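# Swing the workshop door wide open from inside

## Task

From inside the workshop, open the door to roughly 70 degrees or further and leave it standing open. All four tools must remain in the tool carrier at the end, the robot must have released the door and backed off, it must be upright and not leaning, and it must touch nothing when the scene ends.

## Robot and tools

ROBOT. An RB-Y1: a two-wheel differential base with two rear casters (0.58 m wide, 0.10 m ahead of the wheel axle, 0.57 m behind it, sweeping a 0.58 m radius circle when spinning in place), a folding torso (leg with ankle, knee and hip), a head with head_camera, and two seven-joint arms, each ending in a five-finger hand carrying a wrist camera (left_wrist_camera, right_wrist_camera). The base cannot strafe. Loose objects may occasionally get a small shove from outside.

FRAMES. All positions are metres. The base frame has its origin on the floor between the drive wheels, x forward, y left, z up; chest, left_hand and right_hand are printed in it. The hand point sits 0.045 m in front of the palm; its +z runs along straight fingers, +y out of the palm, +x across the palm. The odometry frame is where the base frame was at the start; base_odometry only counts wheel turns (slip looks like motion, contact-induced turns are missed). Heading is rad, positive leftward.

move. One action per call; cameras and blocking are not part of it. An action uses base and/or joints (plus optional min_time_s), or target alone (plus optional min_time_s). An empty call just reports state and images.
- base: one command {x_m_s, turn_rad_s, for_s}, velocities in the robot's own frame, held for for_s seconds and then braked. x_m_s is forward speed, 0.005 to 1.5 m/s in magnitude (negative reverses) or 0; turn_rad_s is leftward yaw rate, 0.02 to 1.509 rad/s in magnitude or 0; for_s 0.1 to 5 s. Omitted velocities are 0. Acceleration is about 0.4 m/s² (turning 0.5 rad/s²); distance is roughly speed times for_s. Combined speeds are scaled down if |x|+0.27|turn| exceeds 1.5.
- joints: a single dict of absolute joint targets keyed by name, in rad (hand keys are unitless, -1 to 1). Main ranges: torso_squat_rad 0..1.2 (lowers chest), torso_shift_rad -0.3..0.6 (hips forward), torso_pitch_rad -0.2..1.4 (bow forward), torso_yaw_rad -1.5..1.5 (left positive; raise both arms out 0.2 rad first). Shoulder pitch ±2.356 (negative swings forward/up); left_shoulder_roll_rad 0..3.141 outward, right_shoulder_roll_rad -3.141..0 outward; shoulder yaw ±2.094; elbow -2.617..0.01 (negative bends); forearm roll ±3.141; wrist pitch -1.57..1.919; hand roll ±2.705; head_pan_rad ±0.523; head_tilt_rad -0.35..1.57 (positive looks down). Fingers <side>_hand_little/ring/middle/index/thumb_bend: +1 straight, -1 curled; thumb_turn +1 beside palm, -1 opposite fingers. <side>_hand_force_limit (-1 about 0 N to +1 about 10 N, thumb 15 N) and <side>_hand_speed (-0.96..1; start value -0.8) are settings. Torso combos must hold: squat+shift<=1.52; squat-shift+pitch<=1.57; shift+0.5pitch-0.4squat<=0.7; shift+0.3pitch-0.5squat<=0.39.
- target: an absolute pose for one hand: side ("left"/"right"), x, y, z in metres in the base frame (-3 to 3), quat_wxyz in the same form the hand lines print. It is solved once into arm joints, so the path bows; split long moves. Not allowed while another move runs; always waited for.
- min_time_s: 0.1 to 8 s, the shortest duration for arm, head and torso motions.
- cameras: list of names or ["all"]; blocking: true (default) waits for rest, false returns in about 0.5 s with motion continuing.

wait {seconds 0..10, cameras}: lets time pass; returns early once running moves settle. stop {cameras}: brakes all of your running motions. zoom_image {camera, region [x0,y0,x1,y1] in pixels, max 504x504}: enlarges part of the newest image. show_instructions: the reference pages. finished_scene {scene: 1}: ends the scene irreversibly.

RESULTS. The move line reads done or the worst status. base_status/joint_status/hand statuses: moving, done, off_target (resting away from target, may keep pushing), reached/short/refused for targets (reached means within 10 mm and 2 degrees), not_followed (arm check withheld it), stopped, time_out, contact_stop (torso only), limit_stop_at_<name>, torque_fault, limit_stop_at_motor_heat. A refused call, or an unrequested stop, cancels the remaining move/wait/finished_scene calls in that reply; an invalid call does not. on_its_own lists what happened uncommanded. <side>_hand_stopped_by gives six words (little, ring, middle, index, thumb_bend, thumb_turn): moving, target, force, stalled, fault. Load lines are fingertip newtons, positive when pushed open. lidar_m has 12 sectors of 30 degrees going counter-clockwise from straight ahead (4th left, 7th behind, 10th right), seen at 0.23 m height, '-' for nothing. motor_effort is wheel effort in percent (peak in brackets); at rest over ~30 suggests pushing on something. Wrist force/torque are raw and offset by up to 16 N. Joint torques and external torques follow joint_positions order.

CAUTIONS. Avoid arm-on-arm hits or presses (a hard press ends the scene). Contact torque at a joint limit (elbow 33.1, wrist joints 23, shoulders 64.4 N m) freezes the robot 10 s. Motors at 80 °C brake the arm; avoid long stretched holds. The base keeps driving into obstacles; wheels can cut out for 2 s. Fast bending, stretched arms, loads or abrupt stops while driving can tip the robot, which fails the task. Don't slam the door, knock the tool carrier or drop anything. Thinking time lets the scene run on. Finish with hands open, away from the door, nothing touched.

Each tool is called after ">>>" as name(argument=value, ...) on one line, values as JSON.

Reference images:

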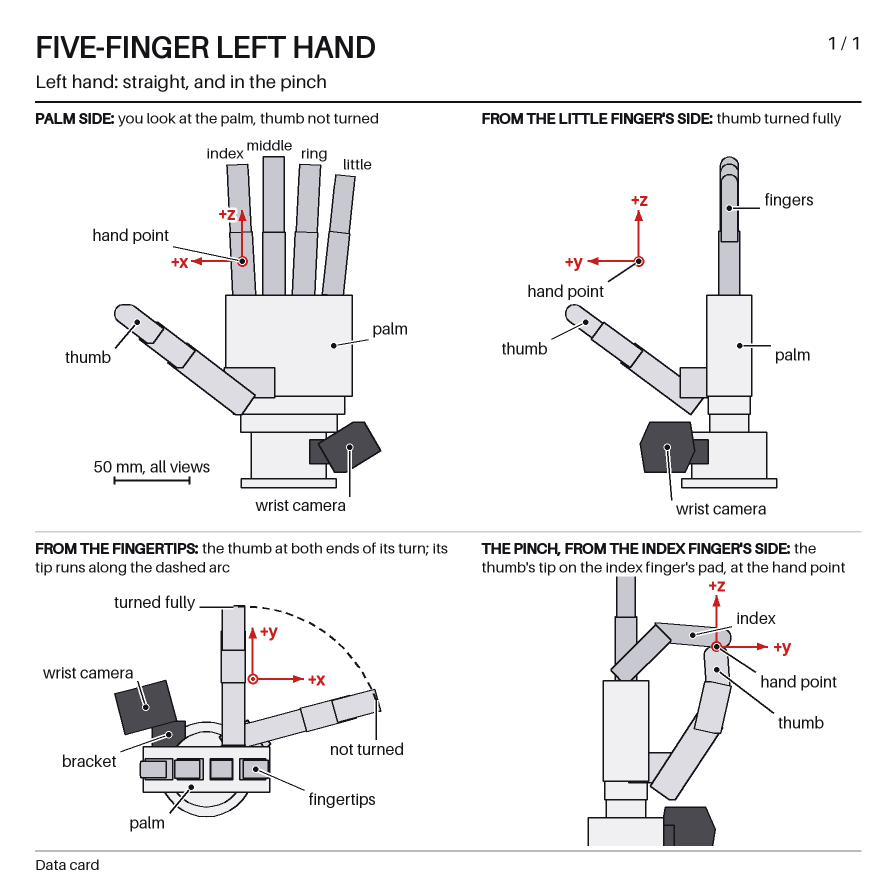

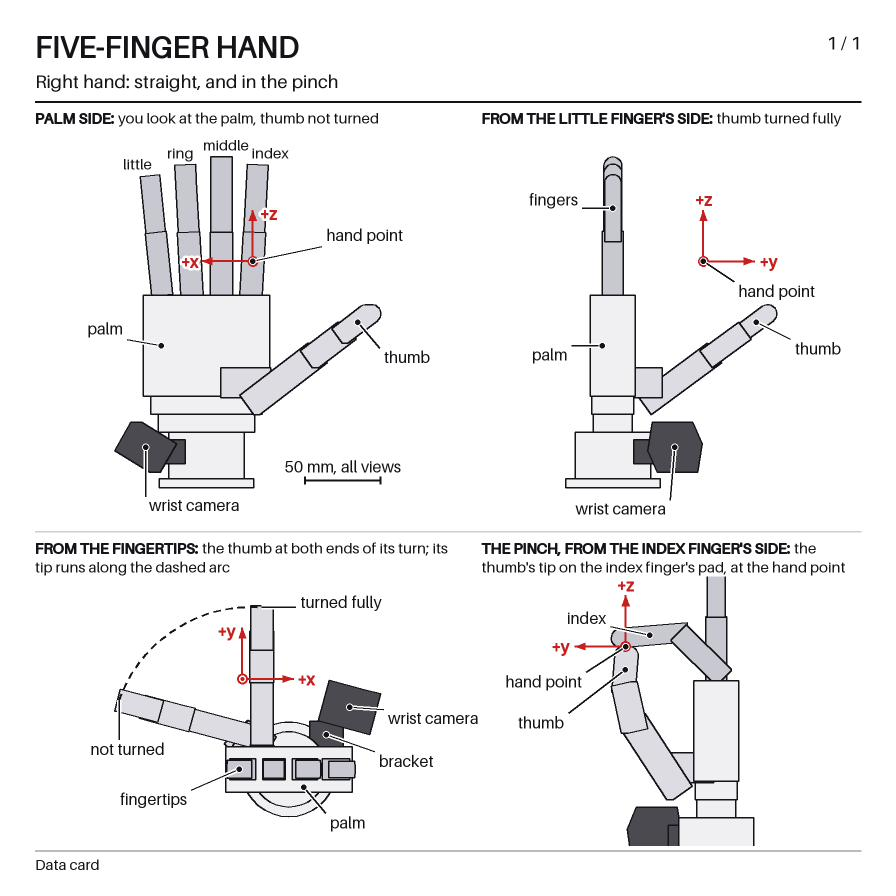

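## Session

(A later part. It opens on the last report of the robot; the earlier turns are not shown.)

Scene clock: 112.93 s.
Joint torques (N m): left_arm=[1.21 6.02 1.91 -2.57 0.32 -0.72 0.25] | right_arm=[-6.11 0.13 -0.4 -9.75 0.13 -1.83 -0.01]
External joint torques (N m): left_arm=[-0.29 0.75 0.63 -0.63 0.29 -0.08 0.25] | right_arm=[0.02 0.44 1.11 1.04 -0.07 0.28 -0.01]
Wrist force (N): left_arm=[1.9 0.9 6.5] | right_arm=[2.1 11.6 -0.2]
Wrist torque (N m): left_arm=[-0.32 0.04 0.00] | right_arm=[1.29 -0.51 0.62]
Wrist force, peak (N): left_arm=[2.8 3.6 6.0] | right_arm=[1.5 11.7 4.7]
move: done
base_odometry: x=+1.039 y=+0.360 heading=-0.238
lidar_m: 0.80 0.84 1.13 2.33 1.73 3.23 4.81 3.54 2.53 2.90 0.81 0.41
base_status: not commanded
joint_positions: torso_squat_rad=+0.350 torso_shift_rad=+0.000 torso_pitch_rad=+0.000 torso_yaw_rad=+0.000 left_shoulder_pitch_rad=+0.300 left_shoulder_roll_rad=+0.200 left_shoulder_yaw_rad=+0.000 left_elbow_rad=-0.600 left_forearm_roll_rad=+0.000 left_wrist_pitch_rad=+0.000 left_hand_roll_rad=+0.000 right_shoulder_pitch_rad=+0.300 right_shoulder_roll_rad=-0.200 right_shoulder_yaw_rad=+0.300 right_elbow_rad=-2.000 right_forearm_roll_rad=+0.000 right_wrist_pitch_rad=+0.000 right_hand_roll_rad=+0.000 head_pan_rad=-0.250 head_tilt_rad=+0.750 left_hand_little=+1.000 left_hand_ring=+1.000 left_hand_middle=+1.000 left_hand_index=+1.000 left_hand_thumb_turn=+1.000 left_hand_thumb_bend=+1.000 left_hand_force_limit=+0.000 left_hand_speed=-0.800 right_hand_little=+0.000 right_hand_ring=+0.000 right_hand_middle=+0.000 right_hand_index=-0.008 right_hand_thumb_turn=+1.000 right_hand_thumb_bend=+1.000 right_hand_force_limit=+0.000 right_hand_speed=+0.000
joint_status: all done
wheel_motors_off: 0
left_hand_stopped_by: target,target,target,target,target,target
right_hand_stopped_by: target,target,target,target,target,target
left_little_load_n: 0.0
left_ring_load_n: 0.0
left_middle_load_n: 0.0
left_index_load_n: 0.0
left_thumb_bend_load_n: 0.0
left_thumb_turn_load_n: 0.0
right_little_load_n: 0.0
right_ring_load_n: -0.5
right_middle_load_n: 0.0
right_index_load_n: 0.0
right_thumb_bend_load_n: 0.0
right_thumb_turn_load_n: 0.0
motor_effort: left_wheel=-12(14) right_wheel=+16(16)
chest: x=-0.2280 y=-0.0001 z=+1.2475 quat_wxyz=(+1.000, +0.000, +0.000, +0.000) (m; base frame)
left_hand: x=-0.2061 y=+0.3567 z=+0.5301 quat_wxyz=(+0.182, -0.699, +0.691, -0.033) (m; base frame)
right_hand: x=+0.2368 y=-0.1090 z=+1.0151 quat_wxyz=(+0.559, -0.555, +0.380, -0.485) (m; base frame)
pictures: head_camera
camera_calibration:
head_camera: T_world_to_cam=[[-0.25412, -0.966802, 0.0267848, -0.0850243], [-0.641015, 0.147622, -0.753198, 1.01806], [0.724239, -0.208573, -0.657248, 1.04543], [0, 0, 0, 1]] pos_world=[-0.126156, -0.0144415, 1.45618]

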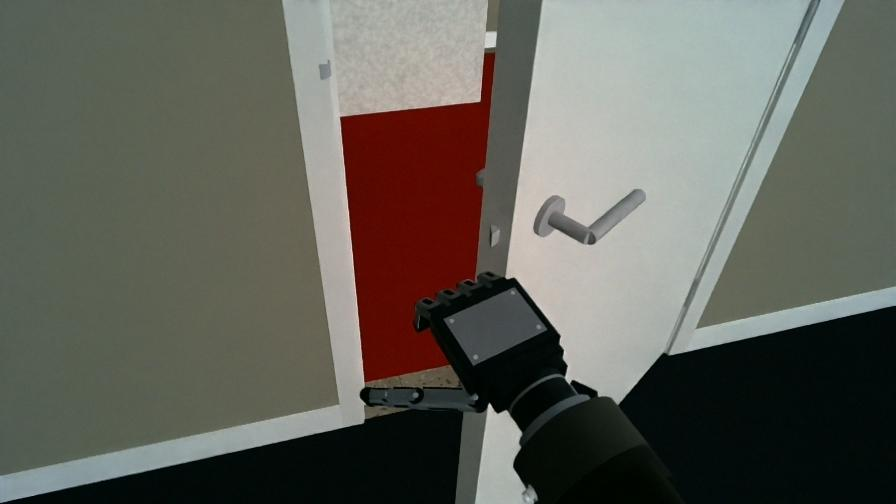

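>>> move(target={"side": "right", "x": 0.30, "y": -0.03, "z": 1.2, "quat_wxyz": [0.7071, 0, 0.7071, 0]}, min_time_s=1.2, cameras=["head_camera"])

>>> move(target={"side": "right", "x": 0.48, "y": -0.04, "z": 1.2, "quat_wxyz": [0.7071, 0, 0.7071, 0]}, min_time_s=1.2, cameras=["head_camera", "right_wrist_camera"])

Scene clock: 115.50 s.
Joint torques (N m): left_arm=[1.48 6.34 1.15 -2.26 0.42 -0.59 0.08] | right_arm=[-11.51 4.33 0.4 -9.28 0.88 -1.58 0.36]
External joint torques (N m): left_arm=[-0.02 1.07 -0.12 -0.31 0.38 0.05 0.08] | right_arm=[-0.08 0.28 0.76 0.5 -0.07 0.13 0.4]
Wrist force (N): left_arm=[2.3 0.9 5.5] | right_arm=[8.5 6.8 0.1]
Wrist torque (N m): left_arm=[-0.21 -0.02 -0.02] | right_arm=[1.05 -1.02 0.71]
Wrist force, peak (N): left_arm=[2.7 1.2 6.3] | right_arm=[3.8 13.1 -0.8]
move: done
base_odometry: x=+1.039 y=+0.360 heading=-0.238
lidar_m: 0.81 0.84 1.13 2.34 1.74 3.23 4.81 3.54 2.53 2.89 0.82 0.42
base_status: not commanded
joint_positions: torso_squat_rad=+0.350 torso_shift_rad=+0.000 torso_pitch_rad=+0.000 torso_yaw_rad=+0.000 left_shoulder_pitch_rad=+0.300 left_shoulder_roll_rad=+0.200 left_shoulder_yaw_rad=+0.000 left_elbow_rad=-0.600 left_forearm_roll_rad=+0.000 left_wrist_pitch_rad=+0.000 left_hand_roll_rad=+0.000 right_shoulder_pitch_rad=-0.089 right_shoulder_roll_rad=+0.000 right_shoulder_yaw_rad=+0.465 right_elbow_rad=-2.080 right_forearm_roll_rad=+0.755 right_wrist_pitch_rad=+0.758 right_hand_roll_rad=-2.212 head_pan_rad=-0.250 head_tilt_rad=+0.750 left_hand_little=+1.000 left_hand_ring=+1.000 left_hand_middle=+1.000 left_hand_index=+1.000 left_hand_thumb_turn=+1.000 left_hand_thumb_bend=+1.000 left_hand_force_limit=+0.000 left_hand_speed=-0.800 right_hand_little=+0.000 right_hand_ring=+0.000 right_hand_middle=+0.000 right_hand_index=-0.008 right_hand_thumb_turn=+1.000 right_hand_thumb_bend=+1.000 right_hand_force_limit=+0.000 right_hand_speed=+0.000
joint_status: all done
wheel_motors_off: 0
left_hand_stopped_by: target,target,target,target,target,target
right_hand_stopped_by: target,target,target,target,target,target
left_little_load_n: 0.0
left_ring_load_n: 0.0
left_middle_load_n: 0.0
left_index_load_n: 0.0
left_thumb_bend_load_n: 0.0
left_thumb_turn_load_n: 0.0
right_little_load_n: 0.0
right_ring_load_n: 0.0
right_middle_load_n: 0.0
right_index_load_n: 0.5
right_thumb_bend_load_n: 0.0
right_thumb_turn_load_n: 0.0
motor_effort: left_wheel=-13(14) right_wheel=+14(16)
chest: x=-0.2280 y=-0.0001 z=+1.2475 quat_wxyz=(+1.000, +0.000, +0.000, +0.000) (m; base frame)
left_hand: x=-0.2059 y=+0.3567 z=+0.5301 quat_wxyz=(+0.182, -0.699, +0.691, -0.033) (m; base frame)
right_hand: x=+0.2998 y=-0.0303 z=+1.2007 quat_wxyz=(+0.707, -0.002, +0.707, +0.001) (m; base frame)
right_hand_status: reached (checked arc, planned for 1.3 s): 1 mm and 0.2 deg off.
pictures: head_camera
camera_calibration:
head_camera: T_world_to_cam=[[-0.254183, -0.966787, 0.0267125, -0.0849271], [-0.64099, 0.147715, -0.753201, 1.01807], [0.724239, -0.208574, -0.657248, 1.04543], [0, 0, 0, 1]] pos_world=[-0.126156, -0.0144418, 1.45618]

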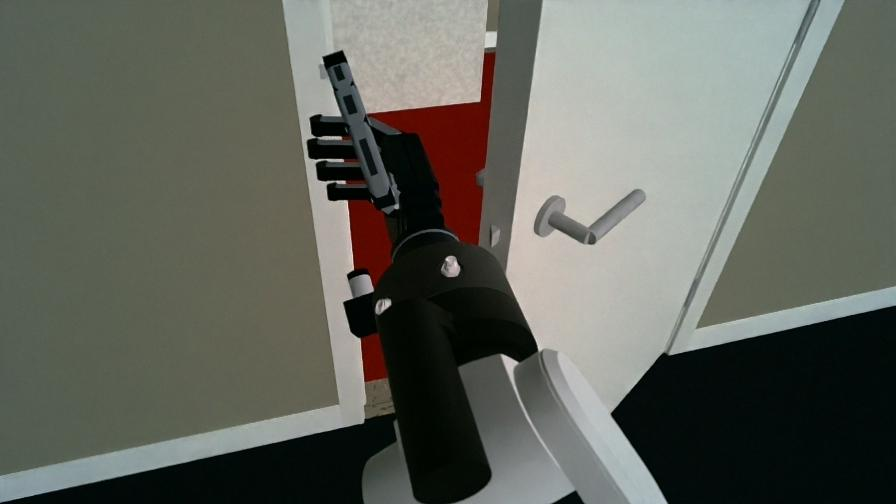

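Scene clock: 117.40 s.
Joint torques (N m): left_arm=[2.05 5.74 1.54 -2.23 0.26 -0.6 0.19] | right_arm=[-21.7 -1.63 -1.88 -9.44 1.02 -1.29 -0.05]
External joint torques (N m): left_arm=[0.55 0.47 0.26 -0.28 0.22 0.04 0.19] | right_arm=[0.31 0.21 -0.3 1.03 0.19 -0.04 -0.01]
Wrist force (N): left_arm=[2.0 0.3 6.2] | right_arm=[8.1 6.5 0.2]
Wrist torque (N m): left_arm=[-0.40 -0.02 0.01] | right_arm=[0.97 -0.96 0.70]
Wrist force, peak (N): left_arm=[2.1 0.8 6.6] | right_arm=[9.0 7.4 1.0]
move: done
base_odometry: x=+1.039 y=+0.360 heading=-0.238
lidar_m: 0.81 0.84 1.14 2.34 1.73 3.22 4.81 3.55 2.53 2.89 0.83 0.41
base_status: not commanded
joint_positions: torso_squat_rad=+0.350 torso_shift_rad=+0.000 torso_pitch_rad=+0.000 torso_yaw_rad=+0.000 left_shoulder_pitch_rad=+0.300 left_shoulder_roll_rad=+0.200 left_shoulder_yaw_rad=+0.000 left_elbow_rad=-0.600 left_forearm_roll_rad=+0.000 left_wrist_pitch_rad=+0.000 left_hand_roll_rad=+0.000 right_shoulder_pitch_rad=-0.716 right_shoulder_roll_rad=-0.026 right_shoulder_yaw_rad=+0.164 right_elbow_rad=-1.199 right_forearm_roll_rad=+0.789 right_wrist_pitch_rad=+0.478 right_hand_roll_rad=-2.511 head_pan_rad=-0.250 head_tilt_rad=+0.750 left_hand_little=+1.000 left_hand_ring=+1.000 left_hand_middle=+1.000 left_hand_index=+1.000 left_hand_thumb_turn=+1.000 left_hand_thumb_bend=+1.000 left_hand_force_limit=+0.000 left_hand_speed=-0.800 right_hand_little=+0.000 right_hand_ring=+0.000 right_hand_middle=+0.000 right_hand_index=-0.008 right_hand_thumb_turn=+1.000 right_hand_thumb_bend=+1.000 right_hand_force_limit=+0.000 right_hand_speed=+0.000
joint_status: all done
wheel_motors_off: 0
left_hand_stopped_by: target,target,target,target,target,target
right_hand_stopped_by: target,target,target,target,target,target
left_little_load_n: 0.0
left_ring_load_n: 0.0
left_middle_load_n: 0.0
left_index_load_n: 0.0
left_thumb_bend_load_n: -0.5
left_thumb_turn_load_n: 0.0
right_little_load_n: 0.0
right_ring_load_n: 0.0
right_middle_load_n: 0.0
right_index_load_n: 0.0
right_thumb_bend_load_n: 0.0
right_thumb_turn_load_n: 0.0
motor_effort: left_wheel=-13(15) right_wheel=+13(16)
chest: x=-0.2280 y=-0.0001 z=+1.2475 quat_wxyz=(+1.000, +0.000, +0.000, +0.000) (m; base frame)
left_hand: x=-0.2058 y=+0.3567 z=+0.5301 quat_wxyz=(+0.182, -0.699, +0.691, -0.033) (m; base frame)
right_hand: x=+0.4798 y=-0.0396 z=+1.2002 quat_wxyz=(+0.706, -0.001, +0.708, +0.000) (m; base frame)
right_hand_status: reached (checked arc, planned for 1.2 s): 0 mm and 0.2 deg off.
pictures: head_camera, right_wrist_camera
camera_calibration:
head_camera: T_world_to_cam=[[-0.254183, -0.966787, 0.0267125, -0.0849271], [-0.64099, 0.147715, -0.753201, 1.01807], [0.724239, -0.208574, -0.657248, 1.04543], [0, 0, 0, 1]] pos_world=[-0.126156, -0.0144418, 1.45618]
right_wrist_camera: T_world_to_cam=[[0.0160055, 0.970845, -0.239175, 0.316479], [-0.486879, 0.216498, 0.846214, -0.768738], [0.873323, 0.102905, 0.476149, -0.867662], [0, 0, 0, 1]] pos_world=[0.378401, -0.0515352, 1.13935]

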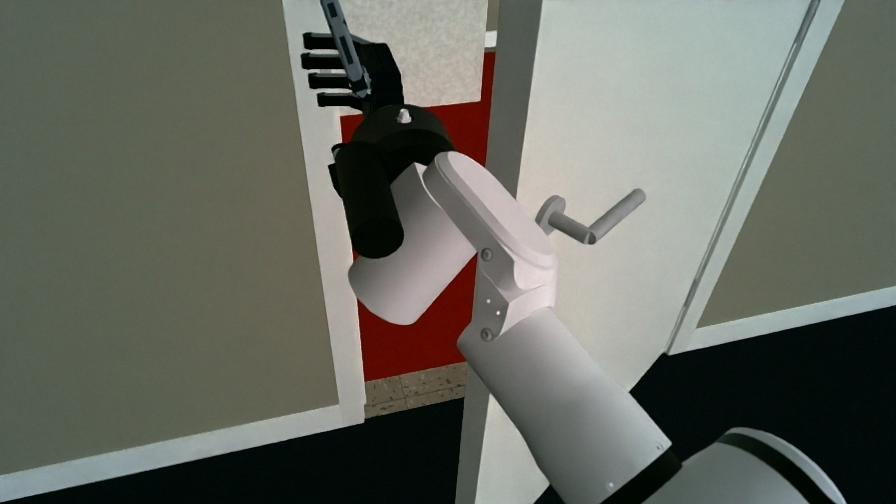

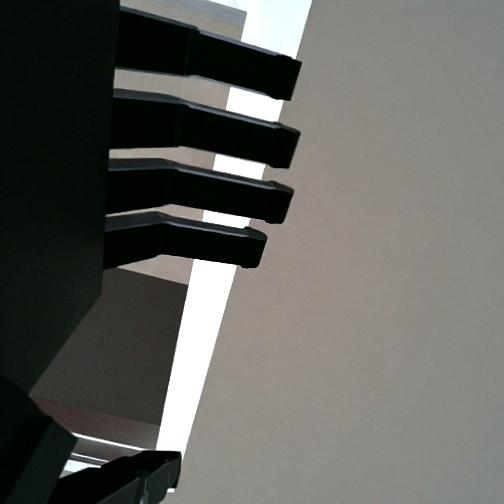

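>>> move(target={"side": "right", "x": 0.47, "y": -0.17, "z": 1.2, "quat_wxyz": [0.6964, 0.1228, 0.6964, -0.1228]}, min_time_s=1.5, cameras=["head_camera"])

>>> move(target={"side": "right", "x": 0.43, "y": -0.30, "z": 1.2, "quat_wxyz": [0.6645, 0.2418, 0.6645, -0.2418]}, min_time_s=1.5, cameras=["head_camera"])

Scene clock: 124.67 s.
Joint torques (N m): left_arm=[2.1 6.31 1.28 -1.85 0.29 -0.61 0.14] | right_arm=[-19.89 -2.81 -1.25 -10.11 1.39 -0.76 -0.2]
External joint torques (N m): left_arm=[0.6 1.04 0 0.1 0.26 0.03 0.14] | right_arm=[0.88 -0.55 -0.72 0.16 0.18 0.33 -0.16]
Wrist force (N): left_arm=[1.8 0.9 5.6] | right_arm=[8.4 6.6 0.8]
Wrist torque (N m): left_arm=[-0.30 0.02 -0.05] | right_arm=[0.96 -0.98 0.67]
Wrist force, peak (N): left_arm=[3.1 1.3 6.7] | right_arm=[6.4 27.9 -3.1]
move: done
base_odometry: x=+1.039 y=+0.360 heading=-0.238
lidar_m: 0.81 0.84 1.14 2.33 1.73 3.23 4.81 3.54 2.52 2.89 0.47 0.39
base_status: not commanded
joint_positions: torso_squat_rad=+0.350 torso_shift_rad=+0.000 torso_pitch_rad=+0.000 torso_yaw_rad=+0.000 left_shoulder_pitch_rad=+0.300 left_shoulder_roll_rad=+0.200 left_shoulder_yaw_rad=+0.000 left_elbow_rad=-0.600 left_forearm_roll_rad=+0.000 left_wrist_pitch_rad=+0.000 left_hand_roll_rad=+0.000 right_shoulder_pitch_rad=-0.615 right_shoulder_roll_rad=-0.019 right_shoulder_yaw_rad=+0.075 right_elbow_rad=-1.344 right_forearm_roll_rad=+1.029 right_wrist_pitch_rad=+0.714 right_hand_roll_rad=-2.608 head_pan_rad=-0.250 head_tilt_rad=+0.750 left_hand_little=+1.000 left_hand_ring=+1.000 left_hand_middle=+1.000 left_hand_index=+1.000 left_hand_thumb_turn=+1.000 left_hand_thumb_bend=+1.000 left_hand_force_limit=+0.000 left_hand_speed=-0.800 right_hand_little=+0.000 right_hand_ring=+0.000 right_hand_middle=+0.000 right_hand_index=-0.008 right_hand_thumb_turn=+1.000 right_hand_thumb_bend=+1.000 right_hand_force_limit=+0.000 right_hand_speed=+0.000
joint_status: all done
wheel_motors_off: 0
left_hand_stopped_by: target,target,target,target,target,target
right_hand_stopped_by: target,target,target,target,target,target
left_little_load_n: 0.0
left_ring_load_n: 0.0
left_middle_load_n: 0.0
left_index_load_n: 0.0
left_thumb_bend_load_n: 0.0
left_thumb_turn_load_n: 0.0
right_little_load_n: 0.0
right_ring_load_n: 0.0
right_middle_load_n: 0.0
right_index_load_n: 0.0
right_thumb_bend_load_n: 0.0
right_thumb_turn_load_n: -0.5
motor_effort: left_wheel=-12(14) right_wheel=+12(15)
chest: x=-0.2280 y=-0.0001 z=+1.2475 quat_wxyz=(+1.000, +0.000, +0.000, +0.000) (m; base frame)
left_hand: x=-0.2058 y=+0.3567 z=+0.5301 quat_wxyz=(+0.182, -0.699, +0.691, -0.033) (m; base frame)
right_hand: x=+0.4701 y=-0.1695 z=+1.2003 quat_wxyz=(+0.697, +0.123, +0.696, -0.123) (m; base frame)
right_hand_status: reached (checked arc, planned for 1.5 s): 1 mm and 0.1 deg off.
pictures: head_camera
camera_calibration:
head_camera: T_world_to_cam=[[-0.25412, -0.966802, 0.0267848, -0.0850243], [-0.641015, 0.147622, -0.753198, 1.01806], [0.724239, -0.208573, -0.657248, 1.04543], [0, 0, 0, 1]] pos_world=[-0.126156, -0.0144415, 1.45618]

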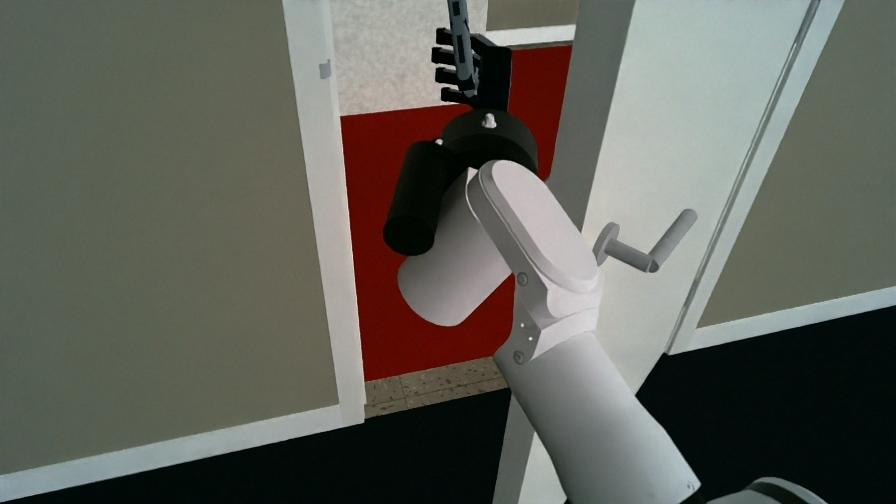

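Scene clock: 126.50 s.
Joint torques (N m): left_arm=[1.88 6.11 2.15 -2.06 0.4 -0.43 0.18] | right_arm=[-25.17 -42.35 -29.08 -10.49 5.14 -0.76 0.21]
External joint torques (N m): left_arm=[0.44 0.92 0.89 -0.09 0.36 0.22 0.19] | right_arm=[-5.58 -39.1 -29.05 -0.61 3.6 0.22 0.25]
Wrist force (N): left_arm=[2.7 1.1 6.0] | right_arm=[30.0 34.4 -119.9]
Wrist torque (N m): left_arm=[-0.30 -0.12 -0.02] | right_arm=[14.08 0.01 3.13]
Wrist force, peak (N): left_arm=[2.4 1.1 6.5] | right_arm=[29.4 32.4 -124.0]
move: done
base_odometry: x=+1.039 y=+0.360 heading=-0.237
lidar_m: 0.81 0.84 1.14 2.34 1.74 3.20 4.81 3.54 2.53 2.89 0.38 0.39
base_status: not commanded
joint_positions: torso_squat_rad=+0.350 torso_shift_rad=-0.001 torso_pitch_rad=-0.002 torso_yaw_rad=+0.001 left_shoulder_pitch_rad=+0.300 left_shoulder_roll_rad=+0.200 left_shoulder_yaw_rad=+0.000 left_elbow_rad=-0.600 left_forearm_roll_rad=+0.000 left_wrist_pitch_rad=+0.000 left_hand_roll_rad=+0.000 right_shoulder_pitch_rad=-0.542 right_shoulder_roll_rad=-0.032 right_shoulder_yaw_rad=+0.009 right_elbow_rad=-1.446 right_forearm_roll_rad=+1.187 right_wrist_pitch_rad=+0.948 right_hand_roll_rad=-2.665 head_pan_rad=-0.250 head_tilt_rad=+0.750 left_hand_little=+1.000 left_hand_ring=+1.000 left_hand_middle=+1.000 left_hand_index=+1.000 left_hand_thumb_turn=+1.000 left_hand_thumb_bend=+1.000 left_hand_force_limit=+0.000 left_hand_speed=-0.800 right_hand_little=+0.000 right_hand_ring=+0.000 right_hand_middle=+0.000 right_hand_index=-0.008 right_hand_thumb_turn=+1.000 right_hand_thumb_bend=+1.000 right_hand_force_limit=+0.000 right_hand_speed=+0.000
joint_status: all done
wheel_motors_off: 0
left_hand_stopped_by: target,target,target,target,target,target
right_hand_stopped_by: target,target,target,target,target,target
left_little_load_n: 0.0
left_ring_load_n: 0.0
left_middle_load_n: 0.0
left_index_load_n: 0.0
left_thumb_bend_load_n: 0.0
left_thumb_turn_load_n: 0.0
right_little_load_n: 0.0
right_ring_load_n: 0.0
right_middle_load_n: 0.0
right_index_load_n: 0.0
right_thumb_bend_load_n: 0.0
right_thumb_turn_load_n: 0.0
motor_effort: left_wheel=+23(23) right_wheel=+6(21)
chest: x=-0.2292 y=+0.0012 z=+1.2474 quat_wxyz=(+1.000, -0.001, -0.001, +0.000) (m; base frame)
left_hand: x=-0.2062 y=+0.3568 z=+0.5295 quat_wxyz=(+0.182, -0.699, +0.690, -0.034) (m; base frame)
right_hand: x=+0.4297 y=-0.2904 z=+1.1991 quat_wxyz=(+0.665, +0.239, +0.667, -0.237) (m; base frame)
right_hand_status: reached (checked arc, planned for 1.5 s): 10 mm and 0.7 deg off.
pictures: head_camera
camera_calibration:
head_camera: T_world_to_cam=[[-0.253397, -0.966959, 0.0279424, -0.0853562], [-0.639984, 0.145911, -0.754408, 1.01878], [0.725404, -0.209047, -0.655811, 1.04499], [0, 0, 0, 1]] pos_world=[-0.127664, -0.0127354, 1.45628]

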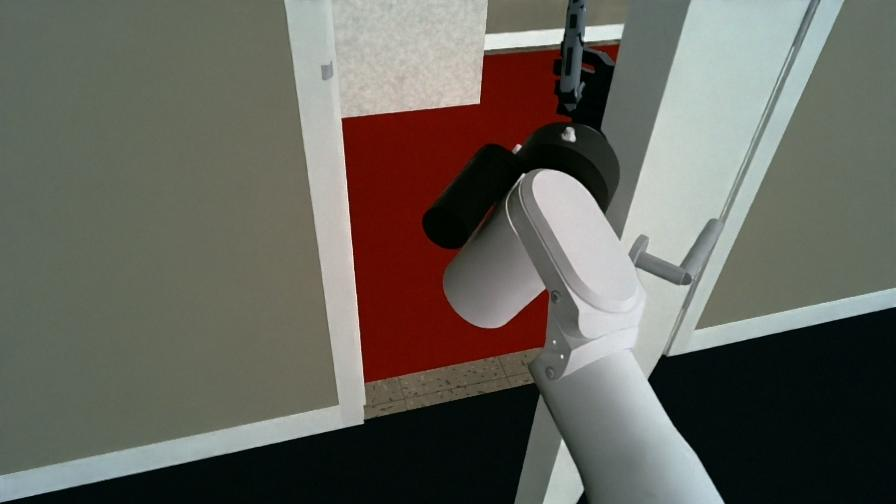

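>>> move(target={"side": "right", "x": 0.43, "y": -0.26, "z": 1.2, "quat_wxyz": [0.6645, 0.2418, 0.6645, -0.2418]}, min_time_s=1.0, cameras=["all"])

>>> zoom_image(camera="head_camera", region=[400, 0, 760, 400])

Scene clock: 130.10 s.
Joint torques (N m): left_arm=[1.9 6.52 1.83 -2.1 0.37 -0.6 0.17] | right_arm=[-21 -0.2 1.21 -8.57 2.03 -0.35 -0.24]
External joint torques (N m): left_arm=[0.41 1.25 0.56 -0.15 0.34 0.05 0.17] | right_arm=[-1.16 1.98 1.21 1.19 0.37 0.55 -0.2]
Wrist force (N): left_arm=[2.3 1.6 5.0] | right_arm=[8.3 6.9 0.7]
Wrist torque (N m): left_arm=[-0.13 -0.10 -0.02] | right_arm=[1.02 -0.98 0.69]
Wrist force, peak (N): left_arm=[2.8 1.9 6.5] | right_arm=[28.7 35.3 -121.1]
move: done
base_odometry: x=+1.039 y=+0.360 heading=-0.237
lidar_m: 0.81 0.84 1.13 2.34 1.73 3.22 4.81 3.54 2.52 2.89 0.39 0.38
base_status: not commanded
joint_positions: torso_squat_rad=+0.350 torso_shift_rad=+0.000 torso_pitch_rad=+0.000 torso_yaw_rad=+0.000 left_shoulder_pitch_rad=+0.300 left_shoulder_roll_rad=+0.200 left_shoulder_yaw_rad=+0.000 left_elbow_rad=-0.600 left_forearm_roll_rad=+0.000 left_wrist_pitch_rad=+0.000 left_hand_roll_rad=+0.000 right_shoulder_pitch_rad=-0.577 right_shoulder_roll_rad=+0.000 right_shoulder_yaw_rad=+0.072 right_elbow_rad=-1.403 right_forearm_roll_rad=+1.236 right_wrist_pitch_rad=+1.027 right_hand_roll_rad=-2.705 head_pan_rad=-0.250 head_tilt_rad=+0.750 left_hand_little=+1.000 left_hand_ring=+1.000 left_hand_middle=+1.000 left_hand_index=+1.000 left_hand_thumb_turn=+1.000 left_hand_thumb_bend=+1.000 left_hand_force_limit=+0.000 left_hand_speed=-0.800 right_hand_little=+0.000 right_hand_ring=+0.000 right_hand_middle=+0.000 right_hand_index=-0.008 right_hand_thumb_turn=+1.000 right_hand_thumb_bend=+1.000 right_hand_force_limit=+0.000 right_hand_speed=+0.000
joint_status: all done
wheel_motors_off: 0
left_hand_stopped_by: target,target,target,target,target,target
right_hand_stopped_by: target,target,target,target,target,target
left_little_load_n: 0.0
left_ring_load_n: 0.0
left_middle_load_n: 0.0
left_index_load_n: 0.0
left_thumb_bend_load_n: 0.0
left_thumb_turn_load_n: 0.0
right_little_load_n: 0.0
right_ring_load_n: 0.0
right_middle_load_n: 0.0
right_index_load_n: 0.0
right_thumb_bend_load_n: 0.0
right_thumb_turn_load_n: 0.0
motor_effort: left_wheel=+7(23) right_wheel=-3(7)
chest: x=-0.2282 y=+0.0000 z=+1.2475 quat_wxyz=(+1.000, +0.000, +0.000, +0.000) (m; base frame)
left_hand: x=-0.2058 y=+0.3567 z=+0.5300 quat_wxyz=(+0.182, -0.699, +0.691, -0.033) (m; base frame)
right_hand: x=+0.4307 y=-0.2620 z=+1.1990 quat_wxyz=(+0.663, +0.241, +0.666, -0.242) (m; base frame)
right_hand_status: reached (checked arc, planned for 1.0 s): 2 mm and 0.3 deg off.
pictures: head_camera, left_wrist_camera, right_wrist_camera
camera_calibration:
head_camera: T_world_to_cam=[[-0.254133, -0.966797, 0.0268507, -0.0850758], [-0.640758, 0.147505, -0.753439, 1.01829], [0.724462, -0.208679, -0.656969, 1.04521], [0, 0, 0, 1]] pos_world=[-0.126357, -0.0143409, 1.45618]
left_wrist_camera: T_world_to_cam=[[0.925601, -0.263234, 0.271975, 0.136575], [-0.328766, -0.915195, 0.233091, 0.134699], [0.187553, -0.305165, -0.933648, 0.758373], [0, 0, 0, 1]] pos_world=[-0.224365, 0.390656, 0.639511]
right_wrist_camera: T_world_to_cam=[[0.63651, 0.732866, -0.240339, 0.204693], [-0.231133, 0.478545, 0.847097, -0.786105], [0.735821, -0.483635, 0.473988, -0.893156], [0, 0, 0, 1]] pos_world=[0.34522, -0.205788, 1.13845]

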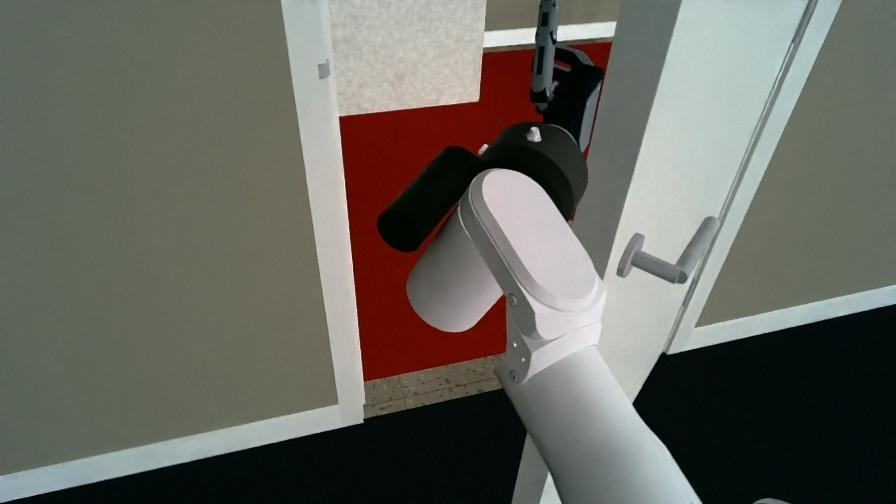

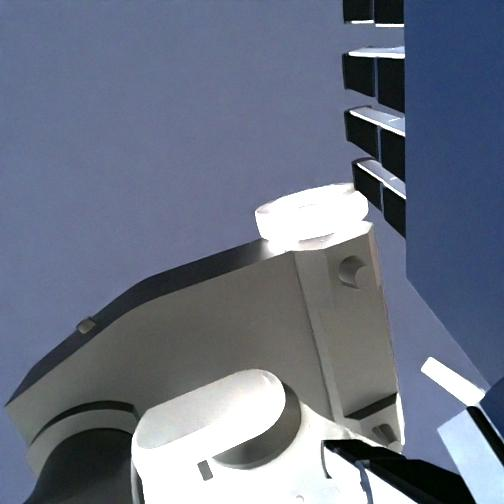

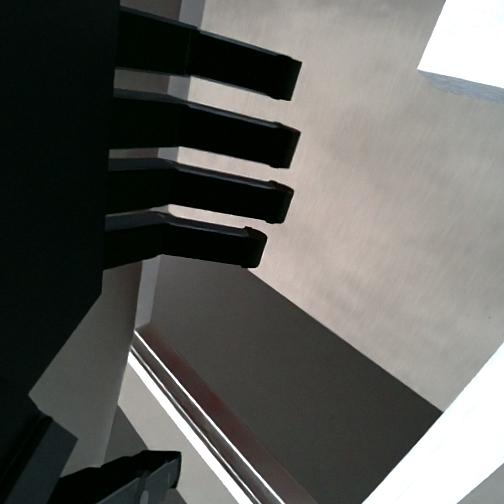

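Scaled by 1.260 from the camera's 896x504 image, which has a finer 1280x720 frame.

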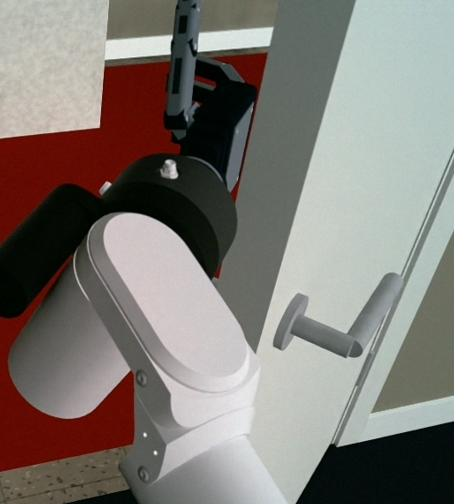

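>>> move(target={"side": "right", "x": 0.42, "y": -0.255, "z": 1.22, "quat_wxyz": [0.5964, 0.3799, 0.5964, -0.3799]}, min_time_s=1.2, cameras=["head_camera"])

>>> move(target={"side": "right", "x": 0.34, "y": -0.34, "z": 1.22, "quat_wxyz": [0.5964, 0.3799, 0.5964, -0.3799]}, min_time_s=1.5, cameras=["head_camera"])

Scene clock: 134.23 s.
Joint torques (N m): left_arm=[2.69 6.6 2.3 -2.21 0.52 -0.51 0.19] | right_arm=[-23.87 -1.91 0.5 -7.56 1.85 -0.4 -0.33]
External joint torques (N m): left_arm=[1.19 1.34 1.03 -0.26 0.48 0.13 0.19] | right_arm=[-1.2 1.55 1.31 1.01 -0.19 0.27 -0.29]
Wrist force (N): left_arm=[2.4 1.3 5.9] | right_arm=[8.1 7.4 0.2]
Wrist torque (N m): left_arm=[-0.24 -0.05 -0.03] | right_arm=[1.07 -0.94 0.71]
Wrist force, peak (N): left_arm=[2.8 1.2 6.8] | right_arm=[8.4 7.8 0.5]
move: short
base_odometry: x=+1.039 y=+0.360 heading=-0.237
lidar_m: 0.81 0.85 1.14 2.33 1.74 3.22 4.81 3.54 2.53 2.89 0.38 0.39
base_status: not commanded
joint_positions: torso_squat_rad=+0.350 torso_shift_rad=+0.000 torso_pitch_rad=+0.000 torso_yaw_rad=+0.000 left_shoulder_pitch_rad=+0.300 left_shoulder_roll_rad=+0.200 left_shoulder_yaw_rad=+0.000 left_elbow_rad=-0.600 left_forearm_roll_rad=+0.000 left_wrist_pitch_rad=+0.000 left_hand_roll_rad=+0.000 right_shoulder_pitch_rad=-0.917 right_shoulder_roll_rad=+0.000 right_shoulder_yaw_rad=+0.214 right_elbow_rad=-1.074 right_forearm_roll_rad=+1.184 right_wrist_pitch_rad=+1.556 right_hand_roll_rad=-2.705 head_pan_rad=-0.250 head_tilt_rad=+0.750 left_hand_little=+1.000 left_hand_ring=+1.000 left_hand_middle=+1.000 left_hand_index=+1.000 left_hand_thumb_turn=+1.000 left_hand_thumb_bend=+1.000 left_hand_force_limit=+0.000 left_hand_speed=-0.800 right_hand_little=+0.000 right_hand_ring=+0.000 right_hand_middle=+0.000 right_hand_index=-0.008 right_hand_thumb_turn=+1.000 right_hand_thumb_bend=+1.000 right_hand_force_limit=+0.000 right_hand_speed=+0.000
joint_status: all done
wheel_motors_off: 0
left_hand_stopped_by: target,target,target,target,target,target
right_hand_stopped_by: target,target,target,target,target,target
left_little_load_n: 0.0
left_ring_load_n: 0.0
left_middle_load_n: 0.0
left_index_load_n: 0.0
left_thumb_bend_load_n: 0.0
left_thumb_turn_load_n: 0.0
right_little_load_n: 0.0
right_ring_load_n: 0.0
right_middle_load_n: 0.0
right_index_load_n: 0.0
right_thumb_bend_load_n: 0.0
right_thumb_turn_load_n: -0.5
motor_effort: left_wheel=+7(8) right_wheel=-3(4)
chest: x=-0.2282 y=+0.0000 z=+1.2475 quat_wxyz=(+1.000, +0.000, +0.000, +0.000) (m; base frame)
left_hand: x=-0.2058 y=+0.3567 z=+0.5300 quat_wxyz=(+0.182, -0.699, +0.691, -0.033) (m; base frame)
right_hand: x=+0.4196 y=-0.2554 z=+1.2205 quat_wxyz=(+0.572, +0.316, +0.663, -0.365) (m; base frame)
right_hand_status: short (checked arc, as near as the solve gets, planned for 1.2 s): 1 mm and 11.1 deg off. The place is met; only the turn is off.
pictures: head_camera
camera_calibration:
head_camera: T_world_to_cam=[[-0.254131, -0.966797, 0.026849, -0.0850731], [-0.640812, 0.147521, -0.75339, 1.01822], [0.724415, -0.208665, -0.657025, 1.04529], [0, 0, 0, 1]] pos_world=[-0.126357, -0.014341, 1.45618]

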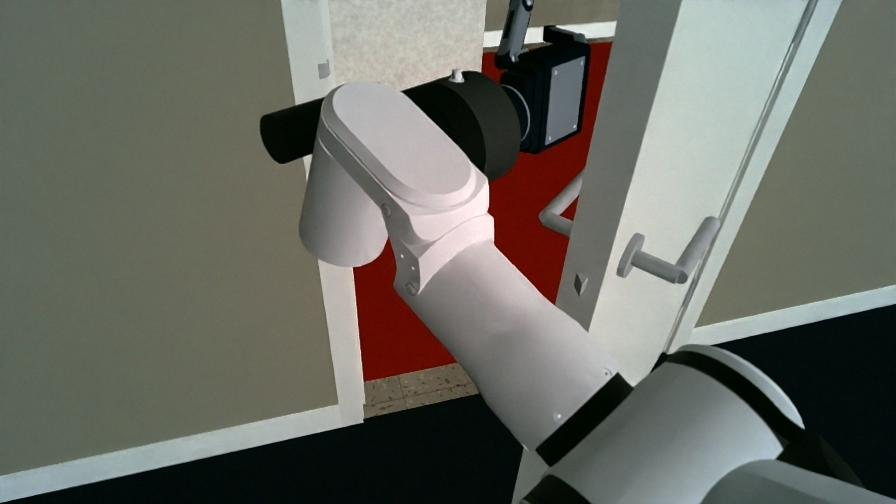

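Scene clock: 136.60 s.
Joint torques (N m): left_arm=[1.84 6.01 1.51 -2.32 0.22 -0.56 0.1] | right_arm=[-18.88 -2.77 -1.81 -8.17 2.25 -0.64 0.11]
External joint torques (N m): left_arm=[0.34 0.74 0.23 -0.37 0.18 0.08 0.11] | right_arm=[0.11 -0.29 -0.87 0.25 0.32 0.26 0.15]
Wrist force (N): left_arm=[2.0 1.5 5.6] | right_arm=[7.8 6.5 -0.1]
Wrist torque (N m): left_arm=[-0.20 -0.01 -0.05] | right_arm=[0.98 -0.91 0.66]
Wrist force, peak (N): left_arm=[2.7 0.9 6.6] | right_arm=[3.3 26.2 -1.7]
move: done
base_odometry: x=+1.039 y=+0.360 heading=-0.237
lidar_m: 0.80 0.84 1.13 2.33 1.73 3.21 4.81 3.54 2.52 2.89 0.40 2.55
base_status: not commanded
joint_positions: torso_squat_rad=+0.350 torso_shift_rad=+0.000 torso_pitch_rad=+0.000 torso_yaw_rad=+0.000 left_shoulder_pitch_rad=+0.300 left_shoulder_roll_rad=+0.200 left_shoulder_yaw_rad=+0.000 left_elbow_rad=-0.600 left_forearm_roll_rad=+0.000 left_wrist_pitch_rad=+0.000 left_hand_roll_rad=+0.000 right_shoulder_pitch_rad=-0.589 right_shoulder_roll_rad=-0.058 right_shoulder_yaw_rad=+0.196 right_elbow_rad=-1.490 right_forearm_roll_rad=+1.342 right_wrist_pitch_rad=+1.564 right_hand_roll_rad=-2.705 head_pan_rad=-0.250 head_tilt_rad=+0.750 left_hand_little=+1.000 left_hand_ring=+1.000 left_hand_middle=+1.000 left_hand_index=+1.000 left_hand_thumb_turn=+1.000 left_hand_thumb_bend=+1.000 left_hand_force_limit=+0.000 left_hand_speed=-0.800 right_hand_little=+0.000 right_hand_ring=+0.000 right_hand_middle=+0.000 right_hand_index=-0.008 right_hand_thumb_turn=+1.000 right_hand_thumb_bend=+1.000 right_hand_force_limit=+0.000 right_hand_speed=+0.000
joint_status: all done
wheel_motors_off: 0
left_hand_stopped_by: target,target,target,target,target,target
right_hand_stopped_by: target,target,target,target,target,target
left_little_load_n: 0.0
left_ring_load_n: 0.0
left_middle_load_n: 0.0
left_index_load_n: 0.0
left_thumb_bend_load_n: 0.0
left_thumb_turn_load_n: 0.0
right_little_load_n: 0.0
right_ring_load_n: 0.0
right_middle_load_n: 0.0
right_index_load_n: 0.0
right_thumb_bend_load_n: 0.0
right_thumb_turn_load_n: 0.0
motor_effort: left_wheel=+5(8) right_wheel=-5(15)
chest: x=-0.2281 y=-0.0001 z=+1.2475 quat_wxyz=(+1.000, +0.000, +0.000, +0.000) (m; base frame)
left_hand: x=-0.2058 y=+0.3567 z=+0.5301 quat_wxyz=(+0.182, -0.699, +0.691, -0.033) (m; base frame)
right_hand: x=+0.3400 y=-0.3395 z=+1.2203 quat_wxyz=(+0.596, +0.380, +0.596, -0.381) (m; base frame)
right_hand_status: reached (checked arc, planned for 1.5 s): 1 mm and 0.1 deg off.
pictures: head_camera
camera_calibration:
head_camera: T_world_to_cam=[[-0.254122, -0.966802, 0.0267486, -0.0849721], [-0.640907, 0.14762, -0.753291, 1.0182], [0.724334, -0.208571, -0.657143, 1.04529], [0, 0, 0, 1]] pos_world=[-0.126157, -0.0144415, 1.45618]

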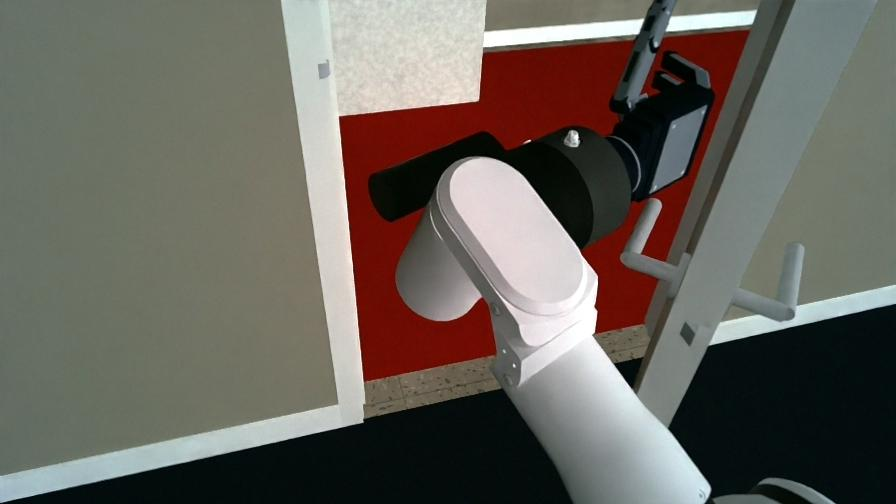

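>>> move(target={"side": "right", "x": 0.215, "y": -0.475, "z": 1.22, "quat_wxyz": [0.6272, 0.3265, 0.6272, -0.3265]}, min_time_s=2, cameras=["head_camera"])

Scene clock: 141.07 s.
Joint torques (N m): left_arm=[1.76 5.9 1.89 -2.02 0.19 -0.34 0.28] | right_arm=[-8.06 -7.92 -4.66 -8.23 1.66 -1.31 0.25]
External joint torques (N m): left_arm=[0.26 0.62 0.62 -0.07 0.15 0.3 0.28] | right_arm=[0.5 -0.13 -0.48 0.02 -0.02 -0.09 0.29]
Wrist force (N): left_arm=[2.3 1.1 5.9] | right_arm=[8.2 6.4 -0.3]
Wrist torque (N m): left_arm=[-0.24 -0.06 0.00] | right_arm=[0.97 -0.92 0.76]
Wrist force, peak (N): left_arm=[2.3 0.9 6.9] | right_arm=[2.5 35.5 -16.5]
move: done
base_odometry: x=+1.039 y=+0.360 heading=-0.237
lidar_m: 0.80 0.84 1.14 2.34 1.73 3.21 4.80 3.54 2.53 0.55 0.63 2.56
base_status: not commanded
joint_positions: torso_squat_rad=+0.350 torso_shift_rad=+0.000 torso_pitch_rad=+0.000 torso_yaw_rad=+0.000 left_shoulder_pitch_rad=+0.300 left_shoulder_roll_rad=+0.200 left_shoulder_yaw_rad=+0.000 left_elbow_rad=-0.600 left_forearm_roll_rad=+0.000 left_wrist_pitch_rad=+0.000 left_hand_roll_rad=+0.000 right_shoulder_pitch_rad=+0.076 right_shoulder_roll_rad=-0.400 right_shoulder_yaw_rad=-0.020 right_elbow_rad=-2.277 right_forearm_roll_rad=+0.891 right_wrist_pitch_rad=+1.282 right_hand_roll_rad=-2.534 head_pan_rad=-0.250 head_tilt_rad=+0.750 left_hand_little=+1.000 left_hand_ring=+1.000 left_hand_middle=+1.000 left_hand_index=+1.000 left_hand_thumb_turn=+1.000 left_hand_thumb_bend=+1.000 left_hand_force_limit=+0.000 left_hand_speed=-0.800 right_hand_little=+0.000 right_hand_ring=+0.000 right_hand_middle=+0.000 right_hand_index=-0.008 right_hand_thumb_turn=+1.000 right_hand_thumb_bend=+1.000 right_hand_force_limit=+0.000 right_hand_speed=+0.000
joint_status: all done
wheel_motors_off: 0
left_hand_stopped_by: target,target,target,target,target,target
right_hand_stopped_by: target,target,target,target,target,target
left_little_load_n: 0.0
left_ring_load_n: 0.0
left_middle_load_n: 0.0
left_index_load_n: 0.0
left_thumb_bend_load_n: 0.0
left_thumb_turn_load_n: 0.0
right_little_load_n: 0.0
right_ring_load_n: 0.5
right_middle_load_n: 0.0
right_index_load_n: 0.0
right_thumb_bend_load_n: 0.0
right_thumb_turn_load_n: 0.0
motor_effort: left_wheel=+5(11) right_wheel=-7(20)
chest: x=-0.2280 y=-0.0001 z=+1.2475 quat_wxyz=(+1.000, +0.000, +0.000, +0.000) (m; base frame)
left_hand: x=-0.2058 y=+0.3567 z=+0.5301 quat_wxyz=(+0.182, -0.699, +0.691, -0.033) (m; base frame)
right_hand: x=+0.2151 y=-0.4748 z=+1.2200 quat_wxyz=(+0.627, +0.327, +0.627, -0.326) (m; base frame)
right_hand_status: reached (checked arc, planned for 2.0 s): 0 mm and 0.0 deg off.
pictures: head_camera
camera_calibration:
head_camera: T_world_to_cam=[[-0.254102, -0.966807, 0.0267678, -0.0849976], [-0.640968, 0.147608, -0.753241, 1.01812], [0.724287, -0.208558, -0.6572, 1.04536], [0, 0, 0, 1]] pos_world=[-0.126156, -0.0144415, 1.45618]

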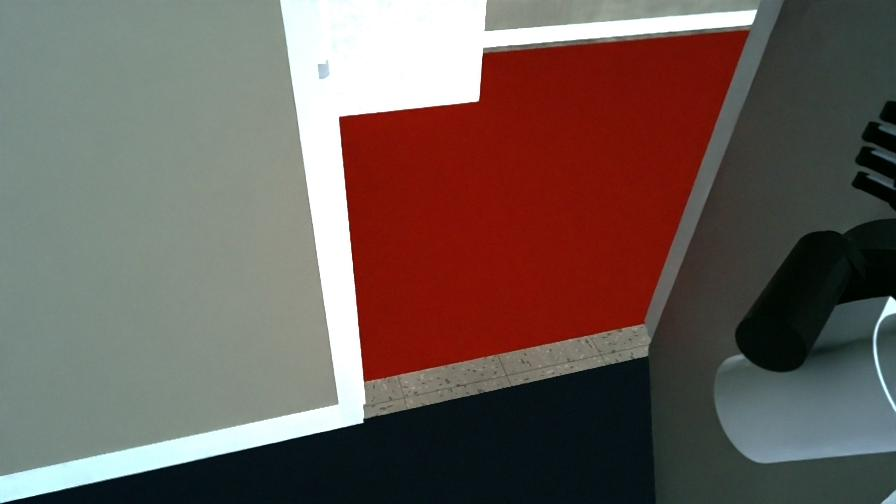

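>>> move(joints={"head_pan_rad": -0.52, "head_tilt_rad": 0.9}, cameras=["head_camera", "right_wrist_camera"])

Scene clock: 142.30 s.
Joint torques (N m): left_arm=[1.76 5.88 1.67 -2.19 0.36 -0.33 0.23] | right_arm=[-8.25 -8.22 -4.85 -8.19 1.56 -1.43 0.09]
External joint torques (N m): left_arm=[0.26 0.61 0.4 -0.24 0.32 0.31 0.23] | right_arm=[0.31 -0.43 -0.68 0.07 -0.12 -0.21 0.13]
Wrist force (N): left_arm=[2.7 1.3 5.6] | right_arm=[7.3 6.6 -0.3]
Wrist torque (N m): left_arm=[-0.19 -0.14 0.00] | right_arm=[1.02 -0.82 0.72]
Wrist force, peak (N): left_arm=[2.8 0.8 6.5] | right_arm=[8.1 7.0 0.7]
move: done
base_odometry: x=+1.039 y=+0.360 heading=-0.237
lidar_m: 0.81 0.85 1.14 2.33 1.73 3.21 4.80 3.55 2.53 0.56 0.63 2.55
base_status: not commanded
joint_positions: torso_squat_rad=+0.350 torso_shift_rad=+0.000 torso_pitch_rad=+0.000 torso_yaw_rad=+0.000 left_shoulder_pitch_rad=+0.300 left_shoulder_roll_rad=+0.200 left_shoulder_yaw_rad=+0.000 left_elbow_rad=-0.600 left_forearm_roll_rad=+0.000 left_wrist_pitch_rad=+0.000 left_hand_roll_rad=+0.000 right_shoulder_pitch_rad=+0.076 right_shoulder_roll_rad=-0.400 right_shoulder_yaw_rad=-0.020 right_elbow_rad=-2.277 right_forearm_roll_rad=+0.891 right_wrist_pitch_rad=+1.282 right_hand_roll_rad=-2.534 head_pan_rad=-0.520 head_tilt_rad=+0.900 left_hand_little=+1.000 left_hand_ring=+1.000 left_hand_middle=+1.000 left_hand_index=+1.000 left_hand_thumb_turn=+1.000 left_hand_thumb_bend=+1.000 left_hand_force_limit=+0.000 left_hand_speed=-0.800 right_hand_little=+0.000 right_hand_ring=+0.000 right_hand_middle=+0.000 right_hand_index=-0.008 right_hand_thumb_turn=+1.000 right_hand_thumb_bend=+1.000 right_hand_force_limit=+0.000 right_hand_speed=+0.000
joint_status: all done
wheel_motors_off: 0
left_hand_stopped_by: target,target,target,target,target,target
right_hand_stopped_by: target,target,target,target,target,target
left_little_load_n: 0.0
left_ring_load_n: 0.0
left_middle_load_n: 0.0
left_index_load_n: 0.0
left_thumb_bend_load_n: 0.0
left_thumb_turn_load_n: 0.0
right_little_load_n: 0.0
right_ring_load_n: 0.0
right_middle_load_n: 0.0
right_index_load_n: 0.0
right_thumb_bend_load_n: 0.0
right_thumb_turn_load_n: 0.0
motor_effort: left_wheel=+5(6) right_wheel=-5(7)
chest: x=-0.2280 y=-0.0001 z=+1.2475 quat_wxyz=(+1.000, +0.000, +0.000, +0.000) (m; base frame)
left_hand: x=-0.2058 y=+0.3567 z=+0.5301 quat_wxyz=(+0.182, -0.699, +0.691, -0.033) (m; base frame)
right_hand: x=+0.2151 y=-0.4748 z=+1.2200 quat_wxyz=(+0.627, +0.327, +0.627, -0.326) (m; base frame)
pictures: head_camera, right_wrist_camera
camera_calibration:
head_camera: T_world_to_cam=[[-0.499194, -0.866051, 0.0275862, -0.136671], [-0.66976, 0.365461, -0.64642, 0.857544], [0.549751, -0.341165, -0.762483, 1.16177], [0, 0, 0, 1]] pos_world=[-0.132559, -0.0354084, 1.44393]
right_wrist_camera: T_world_to_cam=[[0.806105, 0.541759, -0.238102, 0.37296], [-0.102724, 0.524348, 0.845285, -0.755633], [0.582789, -0.656929, 0.478332, -0.902133], [0, 0, 0, 1]] pos_world=[0.147486, -0.398476, 1.15905]

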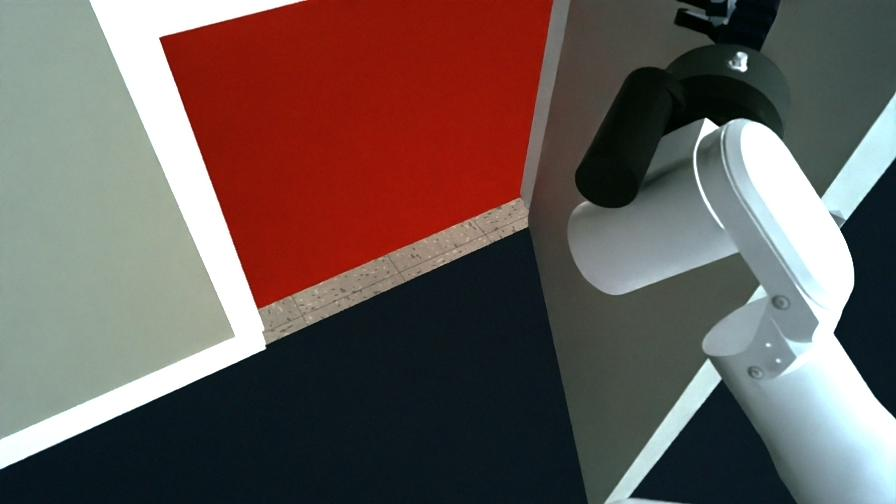

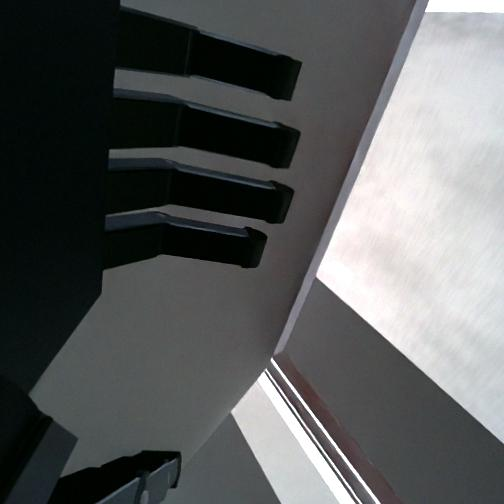

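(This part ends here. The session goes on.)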